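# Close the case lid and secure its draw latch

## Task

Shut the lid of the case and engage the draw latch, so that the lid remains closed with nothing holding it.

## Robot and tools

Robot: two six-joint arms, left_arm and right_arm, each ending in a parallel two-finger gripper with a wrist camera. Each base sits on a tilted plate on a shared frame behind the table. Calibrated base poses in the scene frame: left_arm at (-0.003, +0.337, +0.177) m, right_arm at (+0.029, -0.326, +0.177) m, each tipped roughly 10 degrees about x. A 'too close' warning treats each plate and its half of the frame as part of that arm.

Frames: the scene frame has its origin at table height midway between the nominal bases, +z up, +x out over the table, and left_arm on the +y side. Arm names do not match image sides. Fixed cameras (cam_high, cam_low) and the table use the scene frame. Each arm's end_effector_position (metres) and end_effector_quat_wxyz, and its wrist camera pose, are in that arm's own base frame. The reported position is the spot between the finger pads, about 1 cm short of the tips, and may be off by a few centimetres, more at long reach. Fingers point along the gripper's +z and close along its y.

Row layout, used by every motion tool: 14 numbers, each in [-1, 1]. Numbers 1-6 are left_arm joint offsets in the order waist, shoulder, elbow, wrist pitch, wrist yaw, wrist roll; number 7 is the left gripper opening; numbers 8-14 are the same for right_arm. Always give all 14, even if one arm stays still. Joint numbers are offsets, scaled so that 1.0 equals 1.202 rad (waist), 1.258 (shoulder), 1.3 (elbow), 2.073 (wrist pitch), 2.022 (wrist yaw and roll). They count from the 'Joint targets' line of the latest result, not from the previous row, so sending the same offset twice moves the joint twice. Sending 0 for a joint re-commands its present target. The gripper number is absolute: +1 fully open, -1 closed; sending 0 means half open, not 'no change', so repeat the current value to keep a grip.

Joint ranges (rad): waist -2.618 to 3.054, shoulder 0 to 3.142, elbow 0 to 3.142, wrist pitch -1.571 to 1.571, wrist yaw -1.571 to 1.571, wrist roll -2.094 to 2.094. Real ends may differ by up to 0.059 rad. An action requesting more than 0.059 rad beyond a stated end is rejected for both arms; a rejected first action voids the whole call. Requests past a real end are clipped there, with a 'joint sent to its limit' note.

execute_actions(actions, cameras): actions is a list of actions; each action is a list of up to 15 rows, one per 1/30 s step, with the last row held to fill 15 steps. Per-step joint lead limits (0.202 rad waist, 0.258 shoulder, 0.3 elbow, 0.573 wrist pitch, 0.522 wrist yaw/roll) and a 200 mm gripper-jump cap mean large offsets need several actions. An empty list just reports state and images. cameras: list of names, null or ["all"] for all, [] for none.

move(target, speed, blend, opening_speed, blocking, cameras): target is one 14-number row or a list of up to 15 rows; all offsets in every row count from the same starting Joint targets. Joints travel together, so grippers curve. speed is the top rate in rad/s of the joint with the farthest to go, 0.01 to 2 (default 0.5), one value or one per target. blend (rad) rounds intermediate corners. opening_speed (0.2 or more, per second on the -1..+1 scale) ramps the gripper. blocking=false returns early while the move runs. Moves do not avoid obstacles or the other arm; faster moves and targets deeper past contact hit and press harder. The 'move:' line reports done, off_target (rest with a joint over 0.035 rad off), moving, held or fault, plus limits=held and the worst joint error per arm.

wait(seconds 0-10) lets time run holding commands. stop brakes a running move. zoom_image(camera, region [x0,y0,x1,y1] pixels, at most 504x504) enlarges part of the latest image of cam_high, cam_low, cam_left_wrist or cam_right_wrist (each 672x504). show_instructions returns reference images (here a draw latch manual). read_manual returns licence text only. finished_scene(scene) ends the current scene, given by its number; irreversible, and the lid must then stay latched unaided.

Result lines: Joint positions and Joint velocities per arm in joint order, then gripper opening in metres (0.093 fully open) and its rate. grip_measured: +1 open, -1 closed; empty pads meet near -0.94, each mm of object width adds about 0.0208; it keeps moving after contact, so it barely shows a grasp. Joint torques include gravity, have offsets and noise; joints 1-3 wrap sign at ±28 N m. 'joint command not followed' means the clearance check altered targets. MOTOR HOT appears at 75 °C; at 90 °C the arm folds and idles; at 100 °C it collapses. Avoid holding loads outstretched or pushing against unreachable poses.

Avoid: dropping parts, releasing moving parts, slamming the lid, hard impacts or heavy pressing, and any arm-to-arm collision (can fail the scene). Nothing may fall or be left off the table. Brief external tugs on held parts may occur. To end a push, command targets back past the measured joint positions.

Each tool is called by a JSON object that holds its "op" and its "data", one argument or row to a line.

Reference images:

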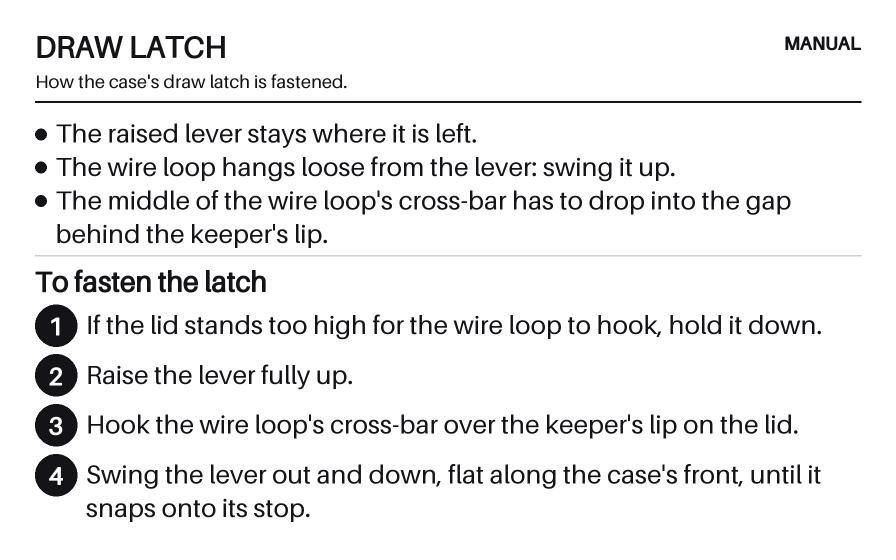

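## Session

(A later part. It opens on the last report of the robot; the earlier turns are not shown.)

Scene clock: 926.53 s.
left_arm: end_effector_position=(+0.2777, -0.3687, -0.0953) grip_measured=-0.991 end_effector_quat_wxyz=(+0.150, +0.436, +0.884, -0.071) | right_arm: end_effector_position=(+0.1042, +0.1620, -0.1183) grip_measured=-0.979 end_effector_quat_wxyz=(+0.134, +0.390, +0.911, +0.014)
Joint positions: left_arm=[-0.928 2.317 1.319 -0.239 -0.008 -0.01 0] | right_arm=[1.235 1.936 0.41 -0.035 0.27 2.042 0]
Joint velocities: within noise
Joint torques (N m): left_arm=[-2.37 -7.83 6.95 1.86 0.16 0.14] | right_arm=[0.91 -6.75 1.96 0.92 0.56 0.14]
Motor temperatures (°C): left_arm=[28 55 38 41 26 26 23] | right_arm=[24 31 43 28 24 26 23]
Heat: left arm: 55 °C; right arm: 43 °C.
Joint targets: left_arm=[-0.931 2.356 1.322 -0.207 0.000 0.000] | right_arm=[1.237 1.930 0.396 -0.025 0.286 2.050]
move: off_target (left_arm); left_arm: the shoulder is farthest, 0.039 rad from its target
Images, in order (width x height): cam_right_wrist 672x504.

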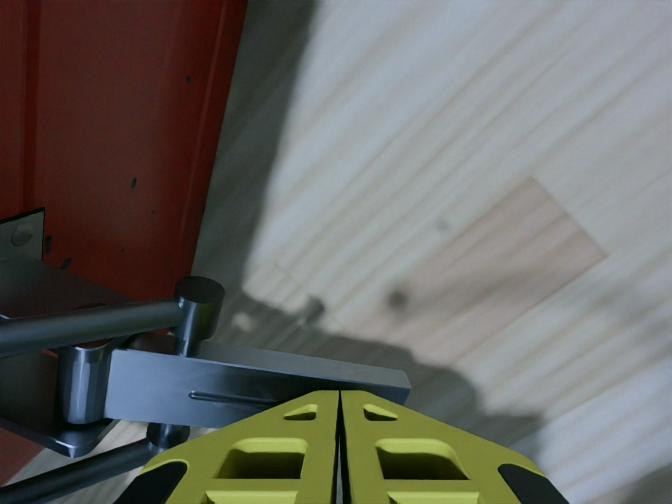

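{"op": "move", "data": {
  "target": [
    [0,0,0,0,0,0,-1, -0.06,-0.15,0.1,-0.1,-0.04,0,-1],
    [0,0,0,0,0,0,-1, -0.143,-0.361,0.3185,-0.3406,-0.0811,-0.1177,-1]
  ],
  "speed": [0.5,0.8],
  "blend": [0.1,0],
  "cameras": ["cam_right_wrist"]
}}

{"op": "zoom_image", "data": {
  "camera": "cam_right_wrist",
  "region": [360, 90, 620, 290]
}}

Scene clock: 931.43 s.
left_arm: end_effector_position=(+0.2779, -0.3687, -0.0952) grip_measured=-0.991 end_effector_quat_wxyz=(+0.150, +0.436, +0.884, -0.071) | right_arm: end_effector_position=(+0.1452, +0.2188, +0.0276) grip_measured=-0.979 end_effector_quat_wxyz=(+0.077, +0.369, +0.924, +0.069)
Joint positions: left_arm=[-0.928 2.317 1.319 -0.239 -0.009 -0.01 0] | right_arm=[1.072 1.485 0.789 -0.717 0.136 1.821 0]
Joint velocities: within noise
Joint torques (N m): left_arm=[-2.4 -7.79 6.94 1.86 0.17 0.13] | right_arm=[0.34 -6.19 7.82 0.97 0.15 0.03]
Motor temperatures (°C): left_arm=[28 55 38 41 26 26 23] | right_arm=[24 31 43 28 24 26 23]
Heat: left arm: 55 °C; right arm: 43 °C.
Joint targets: left_arm=[-0.931 2.356 1.322 -0.207 0.000 0.000] | right_arm=[1.066 1.476 0.810 -0.731 0.122 1.812]
move: off_target (left_arm); left_arm: the shoulder is farthest, 0.039 rad from its target
Images, in order (width x height): cam_right_wrist 672x504.

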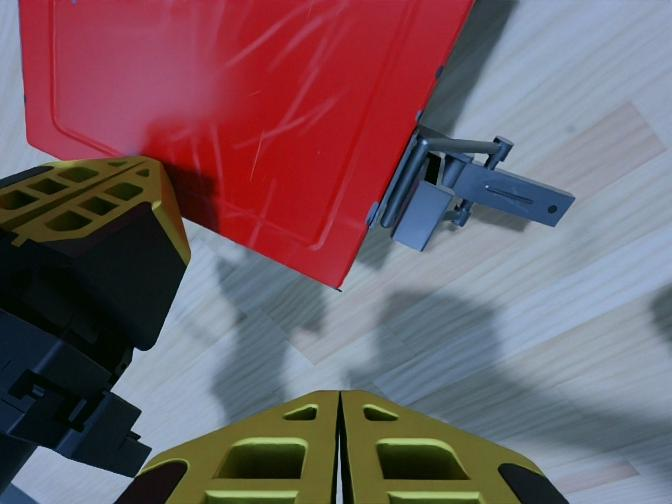

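Scaled by 1.938 from the camera's 672x504 image, which has a finer 960x720 frame.

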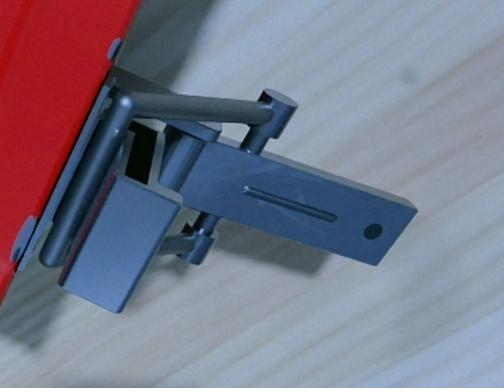

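{"op": "move", "data": {
  "target": [
    [0,0,0,0,0,0,-1, 0.0083,0.2576,-0.0846,0.0632,-0.001,0.1177,-1],
    [0,0,0,0,0,0,-1, 0.0233,0.3768,-0.1592,0.1688,-0.002,0.1177,-1],
    [0,0,0,0,0,0,-1, 0.1431,0.3609,-0.3185,0.3406,0.0811,0.1177,-1],
    [0,0,0,0,0,0,-1, 0.2815,0.4921,-0.4315,0.549,0.1852,0.1177,-1]
  ],
  "speed": [0.6,0.3,0.3,0.15],
  "cameras": ["cam_right_wrist"]
}}

Scene clock: 939.67 s.
left_arm: end_effector_position=(+0.2779, -0.3687, -0.0952) grip_measured=-0.991 end_effector_quat_wxyz=(+0.150, +0.436, +0.884, -0.071) | right_arm: end_effector_position=(+0.1031, +0.1554, -0.1306) grip_measured=-0.979 end_effector_quat_wxyz=(+0.221, +0.317, +0.918, +0.092)
Joint positions: left_arm=[-0.928 2.317 1.319 -0.239 -0.009 -0.01 0] | right_arm=[1.406 2.078 0.25 0.374 0.469 2.042 0]
Joint velocities: within noise
Joint torques (N m): left_arm=[-2.4 -7.86 6.94 1.84 0.17 0.15] | right_arm=[0.32 -4.1 1.58 1.51 0.82 0.12]
Motor temperatures (°C): left_arm=[28 55 38 41 26 26 23] | right_arm=[24 31 43 28 24 26 23]
Heat: left arm: 55 °C; right arm: 43 °C.
Joint targets: left_arm=[-0.931 2.356 1.322 -0.207 0.000 0.000] | right_arm=[1.404 2.095 0.249 0.407 0.497 2.050]
move: off_target (left_arm); left_arm: the shoulder is farthest, 0.039 rad from its target
Images, in order (width x height): cam_right_wrist 672x504.

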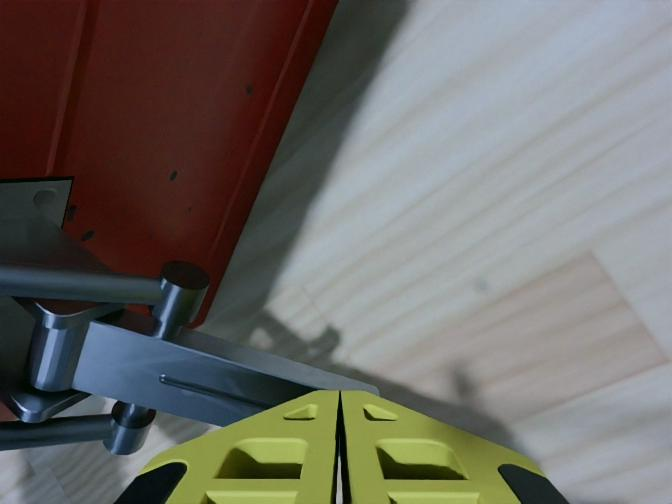

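{"op": "move", "data": {
  "target": [
    [0,0,0,0,0,0,-1, 0.0857,0.3537,-0.0231,0.2899,0.1123,0,-1]
  ],
  "speed": 0.2,
  "cameras": ["cam_right_wrist","cam_low"]
}}

Scene clock: 950.03 s.
left_arm: end_effector_position=(+0.2779, -0.3687, -0.0952) grip_measured=-0.991 end_effector_quat_wxyz=(+0.150, +0.436, +0.884, -0.071) | right_arm: end_effector_position=(+0.1128, +0.1570, -0.1473) grip_measured=-0.979 end_effector_quat_wxyz=(+0.277, +0.295, +0.903, +0.142)
Joint positions: left_arm=[-0.928 2.317 1.319 -0.239 -0.009 -0.01 0] | right_arm=[1.468 2.349 0.229 0.735 0.608 2.042 0]
Joint velocities: within noise
Joint torques (N m): left_arm=[-2.4 -7.84 6.94 1.85 0.16 0.14] | right_arm=[0.44 -6.6 0.14 1.21 0.6 0.05]
Motor temperatures (°C): left_arm=[28 55 38 41 26 26 23] | right_arm=[24 31 41 29 24 26 23]
Heat: left arm: 55 °C; right arm: 41 °C.
Joint targets: left_arm=[-0.931 2.356 1.322 -0.207 0.000 0.000] | right_arm=[1.468 2.348 0.229 0.734 0.608 2.042]
move: held (right_arm; a check stopped the path), off_target (left_arm); limits=held; left_arm: the shoulder is farthest, 0.039 rad from its target; right_arm: the wrist pitch is farthest, 0.273 rad from its target
joint command not followed: on one or more control steps a check withheld the commanded joint targets of the right arm, and it was not sent them on those steps.
cause: the commanded joint targets, or the way to them, would bring two parts of the arm too close to each other (its wrist (the part past the wrist yaw) and its base or mounting, with the joints along the arm from the waist to the wrist yaw between them).
Images, in order (width x height): cam_low 672x504, cam_right_wrist 672x504.

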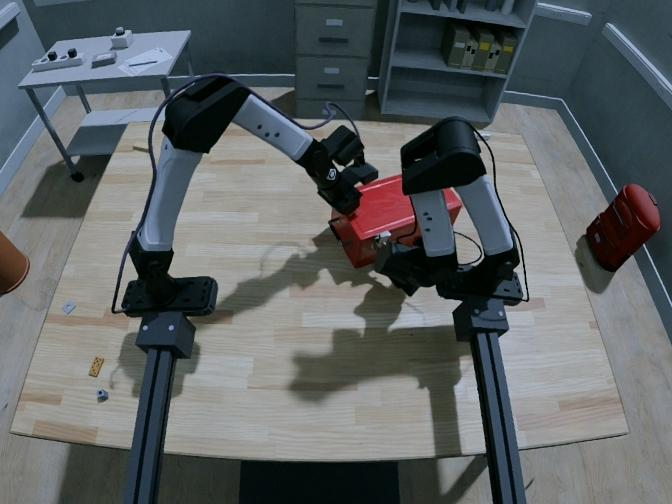

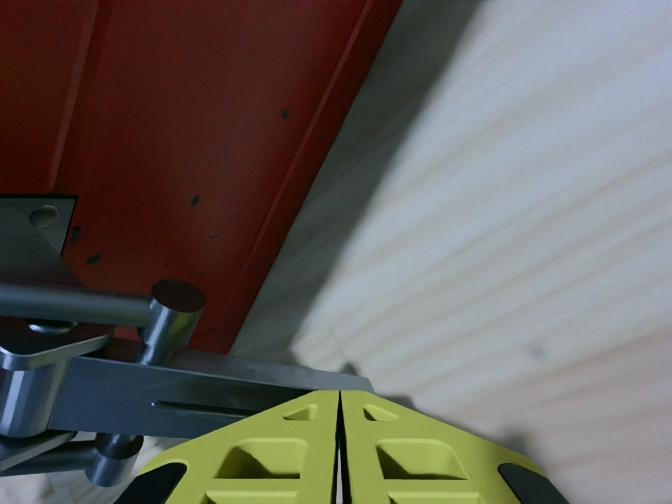

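{"op": "move", "data": {
  "target": [
    [0,0,0,0,0,0,-1, 0,-0.2782,0,0,0,0,-1],
    [0,0,0,0,0,0,-1, 0.2762,-0.2782,0.47,-0.7014,0.0702,-0.0208,-1]
  ],
  "speed": [0.5,0.9],
  "cameras": ["cam_right_wrist","cam_low"]
}}

Scene clock: 972.47 s.
left_arm: end_effector_position=(+0.2825, -0.3685, -0.0950) grip_measured=-0.991 end_effector_quat_wxyz=(+0.159, +0.434, +0.884, -0.065) | right_arm: end_effector_position=(+0.0622, +0.2348, -0.0409) grip_measured=-0.979 end_effector_quat_wxyz=(+0.386, +0.039, +0.921, -0.029)
Joint positions: left_arm=[-0.927 2.319 1.319 -0.226 -0.029 -0.009 0] | right_arm=[1.797 2.011 0.82 -0.709 0.738 2.009 0]
Joint velocities: within noise
Joint torques (N m): left_arm=[-2.44 -8.01 6.97 1.72 0.36 0.11] | right_arm=[0.47 -9.25 5.65 -0.1 0.85 0]
Motor temperatures (°C): left_arm=[28 54 38 41 26 26 24] | right_arm=[24 32 40 29 24 26 23]
Heat: left arm: 54 °C; right arm: 40 °C.
Joint targets: left_arm=[-0.931 2.356 1.322 -0.207 0.000 0.000] | right_arm=[1.800 1.998 0.840 -0.721 0.749 2.000]
move: off_target (left_arm); left_arm: the shoulder is farthest, 0.037 rad from its target
Images, in order (width x height): cam_low 672x504, cam_right_wrist 672x504.

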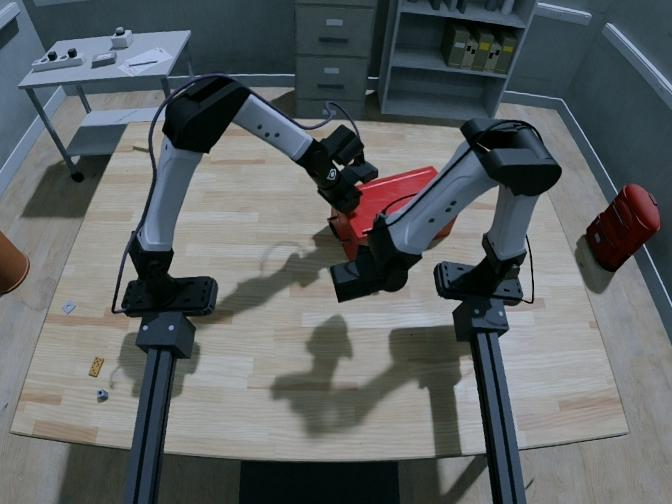

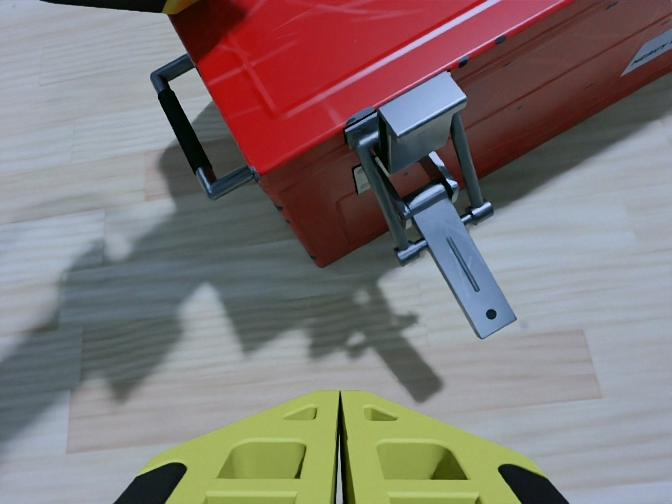

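{"op": "move", "data": {
  "target": [
    [0,0,0,0,0,0,-1, -0.0627,0.3276,-0.0046,0.027,0.0252,0,-1],
    [0,0,0,0,0,0,-1, -0.0765,0.3792,0.0031,0.0603,0.0302,0,-1],
    [0,0,0,0,0,0,-1, -0.0854,0.4113,0.0075,0.081,0.0335,0,-1]
  ],
  "speed": [0.5,0.15,0.15],
  "cameras": ["cam_right_wrist"]
}}

Scene clock: 997.60 s.
left_arm: end_effector_position=(+0.2825, -0.3685, -0.0950) grip_measured=-0.991 end_effector_quat_wxyz=(+0.159, +0.434, +0.884, -0.065) | right_arm: end_effector_position=(+0.1009, +0.1647, -0.1227) grip_measured=-0.979 end_effector_quat_wxyz=(+0.445, -0.003, +0.875, -0.191)
Joint positions: left_arm=[-0.927 2.319 1.319 -0.226 -0.029 -0.009 0] | right_arm=[1.708 2.493 0.838 -0.603 0.814 2.008 0]
Joint velocities: within noise
Joint torques (N m): left_arm=[-2.47 -8.01 6.97 1.71 0.35 0.12] | right_arm=[-0.61 -6.82 2.29 -0.17 0.72 0.04]
Motor temperatures (°C): left_arm=[28 55 38 39 26 26 24] | right_arm=[24 33 41 27 24 26 23]
Heat: left arm: 55 °C; right arm: 41 °C.
Joint targets: left_arm=[-0.931 2.356 1.322 -0.207 0.000 0.000] | right_arm=[1.697 2.515 0.849 -0.553 0.817 2.000]
move: off_target (left_arm, right_arm); left_arm: the shoulder is farthest, 0.037 rad from its target; right_arm: the wrist pitch is farthest, 0.050 rad from its target
Images, in order (width x height): cam_right_wrist 672x504.

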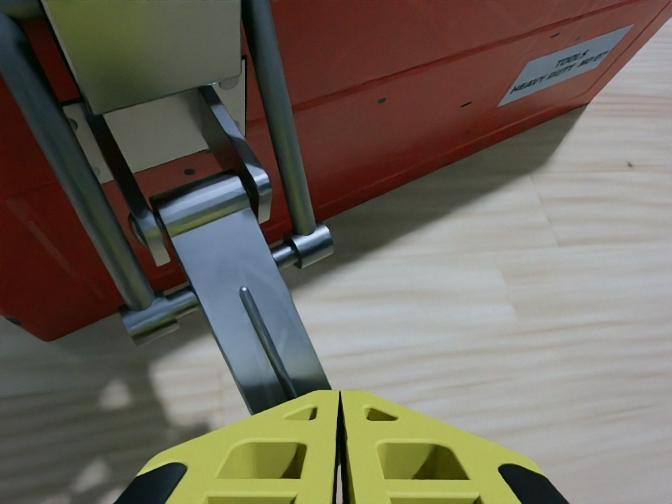

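{"op": "move", "data": {
  "target": [
    [0,0,0,0,0,0,-1, 0,0,0.0154,0,0,0,-1],
    [0,0,0,0,0,0,-1, -0.0666,0.0665,0.0323,0.0551,0.02,0,-1]
  ],
  "speed": [0.2,0.15],
  "cameras": ["cam_right_wrist"]
}}

Scene clock: 1004.73 s.
left_arm: end_effector_position=(+0.2825, -0.3685, -0.0950) grip_measured=-0.991 end_effector_quat_wxyz=(+0.159, +0.434, +0.884, -0.065) | right_arm: end_effector_position=(+0.1164, +0.1674, -0.1445) grip_measured=-0.979 end_effector_quat_wxyz=(+0.449, +0.034, +0.874, -0.182)
Joint positions: left_arm=[-0.927 2.319 1.319 -0.226 -0.029 -0.009 0] | right_arm=[1.631 2.576 0.877 -0.512 0.848 2.007 0]
Joint velocities: within noise
Joint torques (N m): left_arm=[-2.51 -8.03 6.95 1.72 0.35 0.12] | right_arm=[-0.66 -7.21 2.37 0.21 0.82 0.03]
Motor temperatures (°C): left_arm=[28 55 38 39 27 26 24] | right_arm=[24 33 40 27 24 26 23]
Heat: left arm: 55 °C; right arm: 40 °C.
Joint targets: left_arm=[-0.931 2.356 1.322 -0.207 0.000 0.000] | right_arm=[1.617 2.599 0.891 -0.438 0.858 2.000]
move: off_target (left_arm, right_arm); left_arm: the shoulder is farthest, 0.037 rad from its target; right_arm: the wrist pitch is farthest, 0.073 rad from its target
Images, in order (width x height): cam_right_wrist 672x504.

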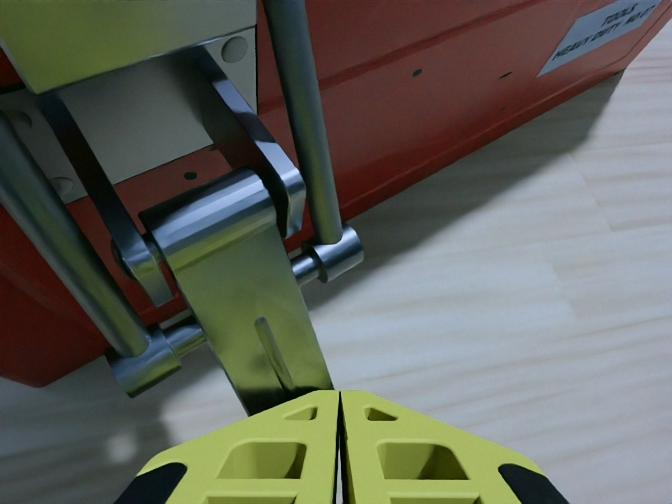

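{"op": "move", "data": {
  "target": [
    [0,0,0,0,0,0,-1, 0,0,0.025,0,0,0,-1],
    [0,0,0,0,0,0,-1, -0.0545,0.034,0.036,0.06,0.019,0,-1]
  ],
  "speed": [0.2,0.15],
  "cameras": ["cam_right_wrist"]
}}

Scene clock: 1011.00 s.
left_arm: end_effector_position=(+0.2825, -0.3684, -0.0950) grip_measured=-0.991 end_effector_quat_wxyz=(+0.159, +0.434, +0.884, -0.065) | right_arm: end_effector_position=(+0.1311, +0.1972, -0.1707) grip_measured=-0.979 end_effector_quat_wxyz=(+0.447, +0.102, +0.882, -0.110)
Joint positions: left_arm=[-0.927 2.319 1.319 -0.226 -0.029 -0.009 0] | right_arm=[1.562 2.626 0.925 -0.321 0.877 2.007 0]
Joint velocities: within noise
Joint torques (N m): left_arm=[-2.48 -8.01 6.99 1.72 0.36 0.12] | right_arm=[-0.18 -8.54 2.51 -0.21 0.95 0.02]
Motor temperatures (°C): left_arm=[28 55 38 39 27 26 24] | right_arm=[24 33 40 27 24 26 23]
Heat: left arm: 55 °C; right arm: 40 °C.
Joint targets: left_arm=[-0.931 2.356 1.322 -0.207 0.000 0.000] | right_arm=[1.552 2.642 0.938 -0.314 0.896 2.000]
move: off_target (left_arm); left_arm: the shoulder is farthest, 0.037 rad from its target
Images, in order (width x height): cam_right_wrist 672x504.

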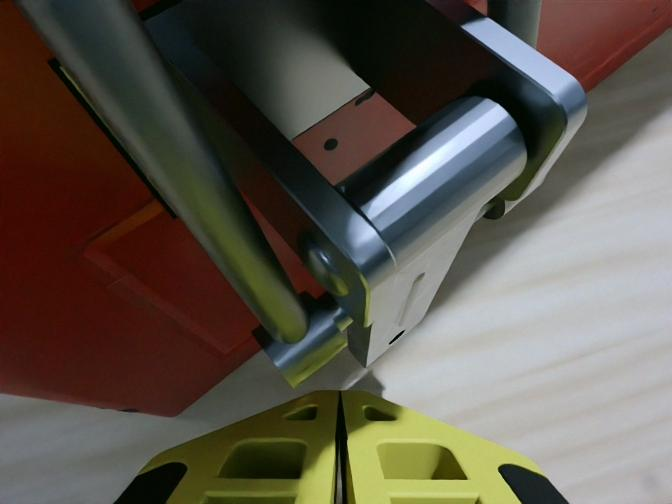

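{"op": "move", "data": {
  "target": [
    [0,0,0,0,0,0,-1, 0.12,-0.02,0,0,0,0,-1],
    [0,0,0,0,0,0,-1, 0.2,-0.5,-0.07,-0.2,-0.06,0,-1]
  ],
  "speed": [0.4,0.7],
  "cameras": ["cam_right_wrist","cam_low"]
}}

{"op": "zoom_image", "data": {
  "camera": "cam_right_wrist",
  "region": [330, 30, 530, 330]
}}

Scene clock: 1016.67 s.
left_arm: end_effector_position=(+0.2825, -0.3684, -0.0950) grip_measured=-0.991 end_effector_quat_wxyz=(+0.159, +0.434, +0.884, -0.065) | right_arm: end_effector_position=(+0.0678, +0.2489, -0.0342) grip_measured=-0.979 end_effector_quat_wxyz=(+0.406, +0.040, +0.913, -0.015)
Joint positions: left_arm=[-0.927 2.319 1.319 -0.226 -0.029 -0.009 0] | right_arm=[1.787 2.027 0.86 -0.718 0.79 2.007 0]
Joint velocities: within noise
Joint torques (N m): left_arm=[-2.5 -8.05 7.02 1.71 0.37 0.11] | right_arm=[0.57 -9.66 3.3 -0.09 0.6 0.01]
Motor temperatures (°C): left_arm=[28 55 38 39 27 26 24] | right_arm=[24 33 40 27 24 26 23]
Heat: left arm: 55 °C; right arm: 40 °C.
Joint targets: left_arm=[-0.931 2.356 1.322 -0.207 0.000 0.000] | right_arm=[1.792 2.012 0.847 -0.729 0.775 2.000]
move: off_target (left_arm); left_arm: the shoulder is farthest, 0.037 rad from its target
Images, in order (width x height): cam_low 672x504, cam_right_wrist 672x504.

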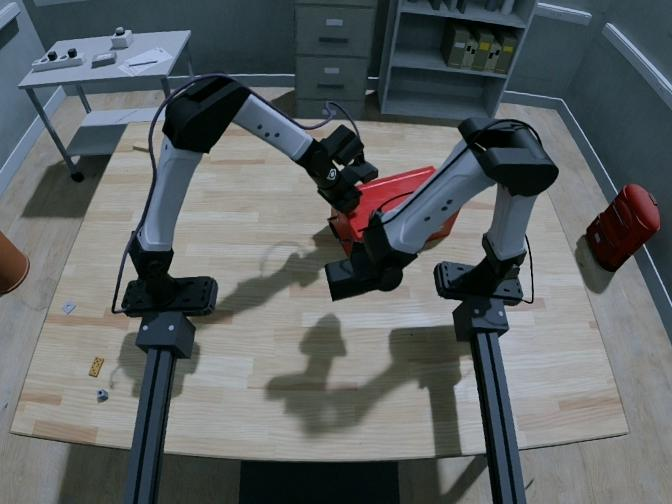

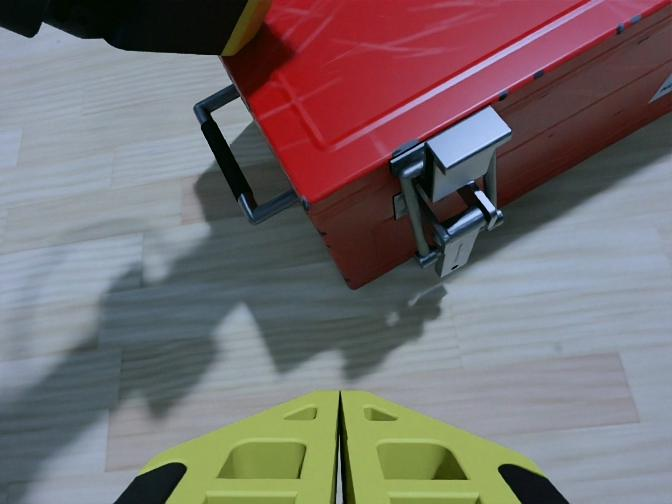

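Scaled by 1.680 from the camera's 672x504 image, which has a finer 960x720 frame.

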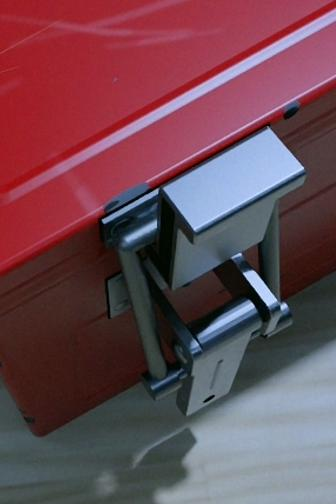

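{"op": "move", "data": {
  "target": [
    [0,0,0,0,0,0,-1, -0.079,0.3243,0.002,0.0849,0.0208,0,-1],
    [0,0,0,0,0,0,-1, -0.1825,0.4614,0.014,0.1766,0.0549,0,-1]
  ],
  "speed": [0.5,0.25],
  "cameras": ["cam_right_wrist"]
}}

Scene clock: 1031.63 s.
left_arm: end_effector_position=(+0.2825, -0.3684, -0.0950) grip_measured=-0.991 end_effector_quat_wxyz=(+0.159, +0.435, +0.884, -0.065) | right_arm: end_effector_position=(+0.1281, +0.1764, -0.1548) grip_measured=-0.979 end_effector_quat_wxyz=(+0.450, +0.080, +0.878, -0.139)
Joint positions: left_arm=[-0.927 2.319 1.319 -0.226 -0.029 -0.008 0] | right_arm=[1.577 2.579 0.86 -0.374 0.874 2.007 0]
Joint velocities: within noise
Joint torques (N m): left_arm=[-2.51 -8.03 6.95 1.72 0.35 0.12] | right_arm=[0.18 -8.21 1.68 -0.27 0.88 0.02]
Motor temperatures (°C): left_arm=[28 55 38 39 27 26 24] | right_arm=[24 34 39 26 24 26 23]
Heat: left arm: 55 °C; right arm: 39 °C.
Joint targets: left_arm=[-0.931 2.356 1.322 -0.207 0.000 0.000] | right_arm=[1.572 2.593 0.865 -0.363 0.886 2.000]
move: off_target (left_arm); left_arm: the shoulder is farthest, 0.037 rad from its target
Images, in order (width x height): cam_right_wrist 672x504.

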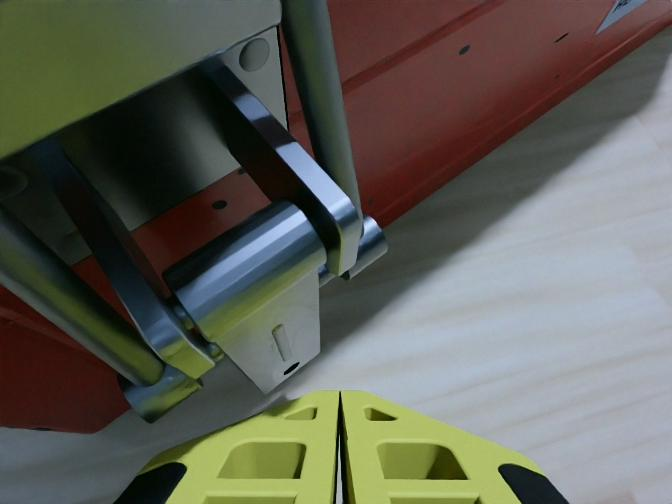

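{"op": "move", "data": {
  "target": [
    [0,0,0,0,0,0,-1, -0.058,0.003,0.008,0.036,0.016,0,-1]
  ],
  "speed": 0.12,
  "cameras": ["cam_right_wrist"]
}}

Scene clock: 1036.13 s.
left_arm: end_effector_position=(+0.2849, -0.3702, -0.0950) grip_measured=-0.991 end_effector_quat_wxyz=(+0.166, +0.434, +0.883, -0.065) | right_arm: end_effector_position=(+0.1386, +0.1787, -0.1549) grip_measured=-0.979 end_effector_quat_wxyz=(+0.458, +0.103, +0.874, -0.127)
Joint positions: left_arm=[-0.927 2.322 1.319 -0.21 -0.033 -0.008 0] | right_arm=[1.535 2.579 0.86 -0.336 0.902 2.007 0]
Joint velocities: within noise
Joint torques (N m): left_arm=[-2.52 -8.32 6.98 1.55 0.41 0.13] | right_arm=[-1.91 -7.92 2.52 0.27 0.93 0.02]
Motor temperatures (°C): left_arm=[28 55 38 39 27 26 24] | right_arm=[24 34 39 26 24 26 23]
Heat: left arm: 55 °C; right arm: 39 °C.
Joint targets: left_arm=[-0.932 2.356 1.322 -0.207 0.000 0.000] | right_arm=[1.503 2.597 0.876 -0.288 0.918 2.000]
move: off_target (right_arm); right_arm: the wrist pitch is farthest, 0.047 rad from its target
Images, in order (width x height): cam_right_wrist 672x504.

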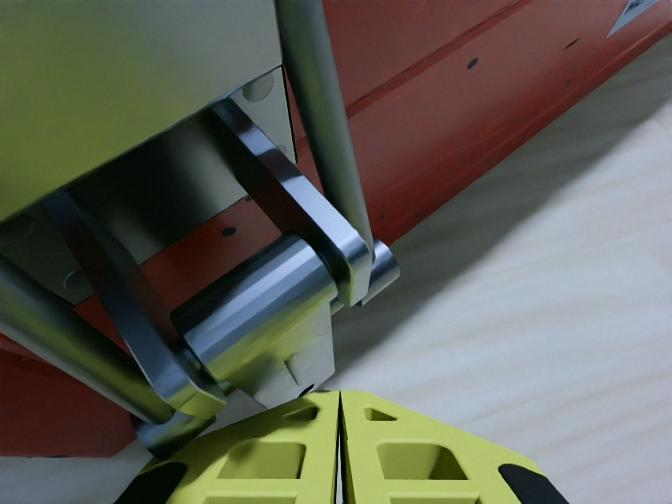

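{"op": "move", "data": {
  "target": [
    [0,-0.03,0,0,0,0,-1, 0.07,0,0,0,0,0,-1],
    [0,-0.12,0,0,0,0,-1, 0.25,-0.46,-0.09,-0.24,-0.07,0,-1]
  ],
  "speed": [0.3,0.7],
  "cameras": ["cam_right_wrist","cam_high"]
}}

{"op": "zoom_image", "data": {
  "camera": "cam_right_wrist",
  "region": [330, 60, 530, 330]
}}

Scene clock: 1042.37 s.
left_arm: end_effector_position=(+0.2894, -0.3828, -0.0652) grip_measured=-0.991 end_effector_quat_wxyz=(+0.189, +0.433, +0.877, -0.091) | right_arm: end_effector_position=(+0.0750, +0.2056, -0.0371) grip_measured=-0.979 end_effector_quat_wxyz=(+0.424, +0.004, +0.902, -0.078)
Joint positions: left_arm=[-0.927 2.256 1.319 -0.21 -0.009 -0.008 0] | right_arm=[1.801 2.033 0.771 -0.775 0.792 2.007 0]
Joint velocities: within noise
Joint torques (N m): left_arm=[-2.52 -15.79 7.32 1.67 0.17 0.11] | right_arm=[0.13 -9.03 2.74 -0.39 0.56 0.02]
Motor temperatures (°C): left_arm=[28 56 38 38 27 26 24] | right_arm=[24 34 39 26 24 26 23]
Heat: left arm: 56 °C; right arm: 39 °C.
Joint targets: left_arm=[-0.932 2.205 1.322 -0.207 0.000 0.000] | right_arm=[1.803 2.018 0.759 -0.785 0.776 2.000]
move: off_target (left_arm); left_arm: the shoulder is farthest, 0.051 rad from its target
Images, in order (width x height): cam_high 672x504, cam_right_wrist 672x504.

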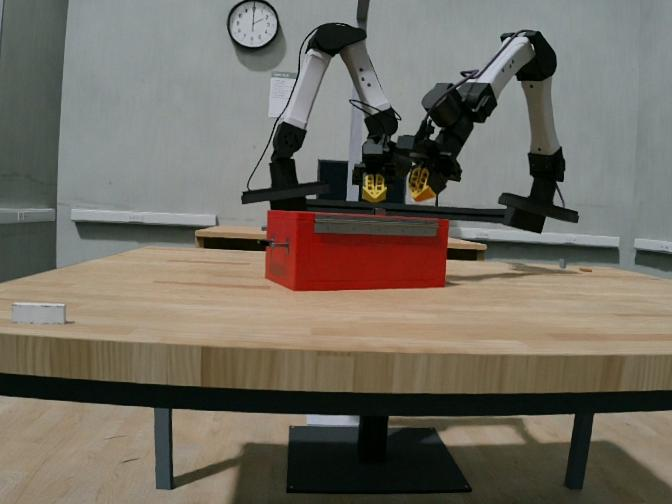

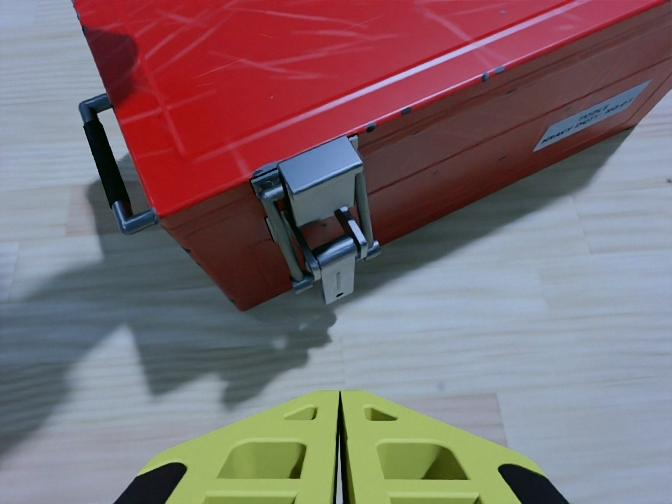

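Scaled by 1.867 from the camera's 672x504 image, which has a finer 960x720 frame.

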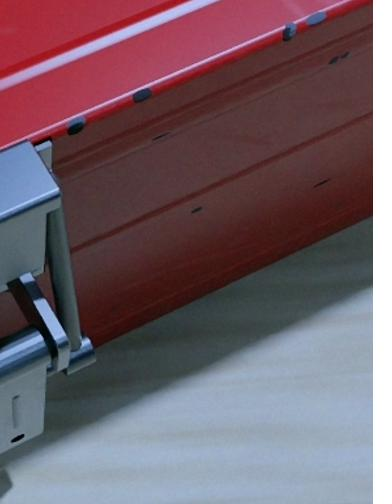

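{"op": "zoom_image", "data": {
  "camera": "cam_right_wrist",
  "region": [240, 120, 400, 320]
}}

Scaled by 2.520 from the camera's 672x504 image, which has a finer 960x720 frame.

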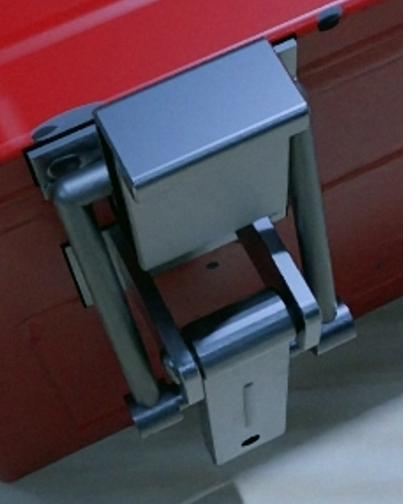

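{"op": "move", "data": {
  "target": [
    [0,-0.318,-0.3,0,0,0,-1, 0,0,0,0,0,0,-1],
    [-0.181,-0.2,-0.763,0.5,0,0,-1, 0,0,0,0,0,0,-1],
    [-0.181,0.004,-0.763,0.717,0,0,-1, 0,0,0,0,0,0,-1]
  ],
  "speed": 0.9,
  "blend": [0.15,0.15,0],
  "cameras": ["cam_left_wrist"]
}}

{"op": "zoom_image", "data": {
  "camera": "cam_left_wrist",
  "region": [230, 130, 430, 330]
}}

Scene clock: 1051.47 s.
left_arm: end_effector_position=(+0.1519, -0.3287, -0.0632) grip_measured=-0.991 end_effector_quat_wxyz=(+0.390, +0.474, +0.749, -0.249) | right_arm: end_effector_position=(+0.0751, +0.2052, -0.0370) grip_measured=-0.979 end_effector_quat_wxyz=(+0.424, +0.004, +0.902, -0.079)
Joint positions: left_arm=[-1.141 2.199 0.34 1.251 -0.007 -0.008 0] | right_arm=[1.801 2.033 0.771 -0.777 0.792 2.007 0]
Joint velocities: within noise
Joint torques (N m): left_arm=[-2 -5.83 2.06 2.67 0.13 0.11] | right_arm=[0.34 -9.02 2.74 -0.39 0.57 0.02]
Motor temperatures (°C): left_arm=[28 61 38 39 27 26 24] | right_arm=[24 34 39 26 24 26 23]
Heat: left arm: 61 °C; right arm: 39 °C.
Joint targets: left_arm=[-1.149 2.210 0.330 1.280 0.000 0.000] | right_arm=[1.803 2.018 0.759 -0.785 0.776 2.000]
move: done
Images, in order (width x height): cam_left_wrist 672x504.

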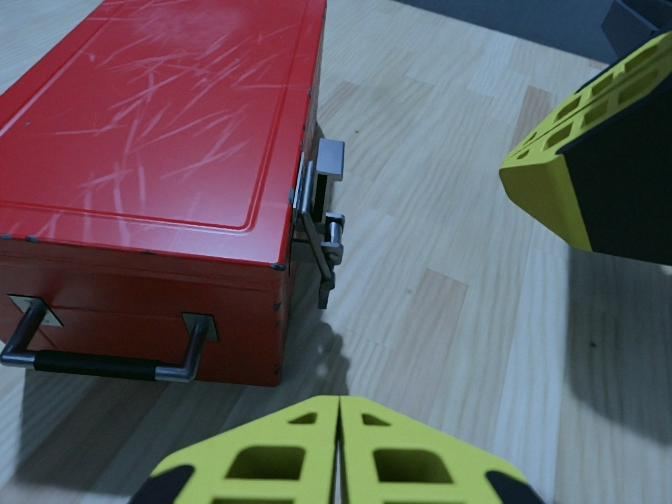

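Scaled by 2.520 from the camera's 672x504 image, which has a finer 960x720 frame.

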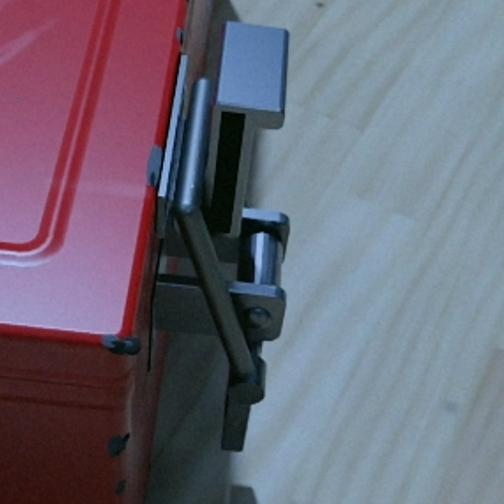

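{"op": "finished_scene", "data": {
  "scene": 1
}}

The scene is finished: the task was done.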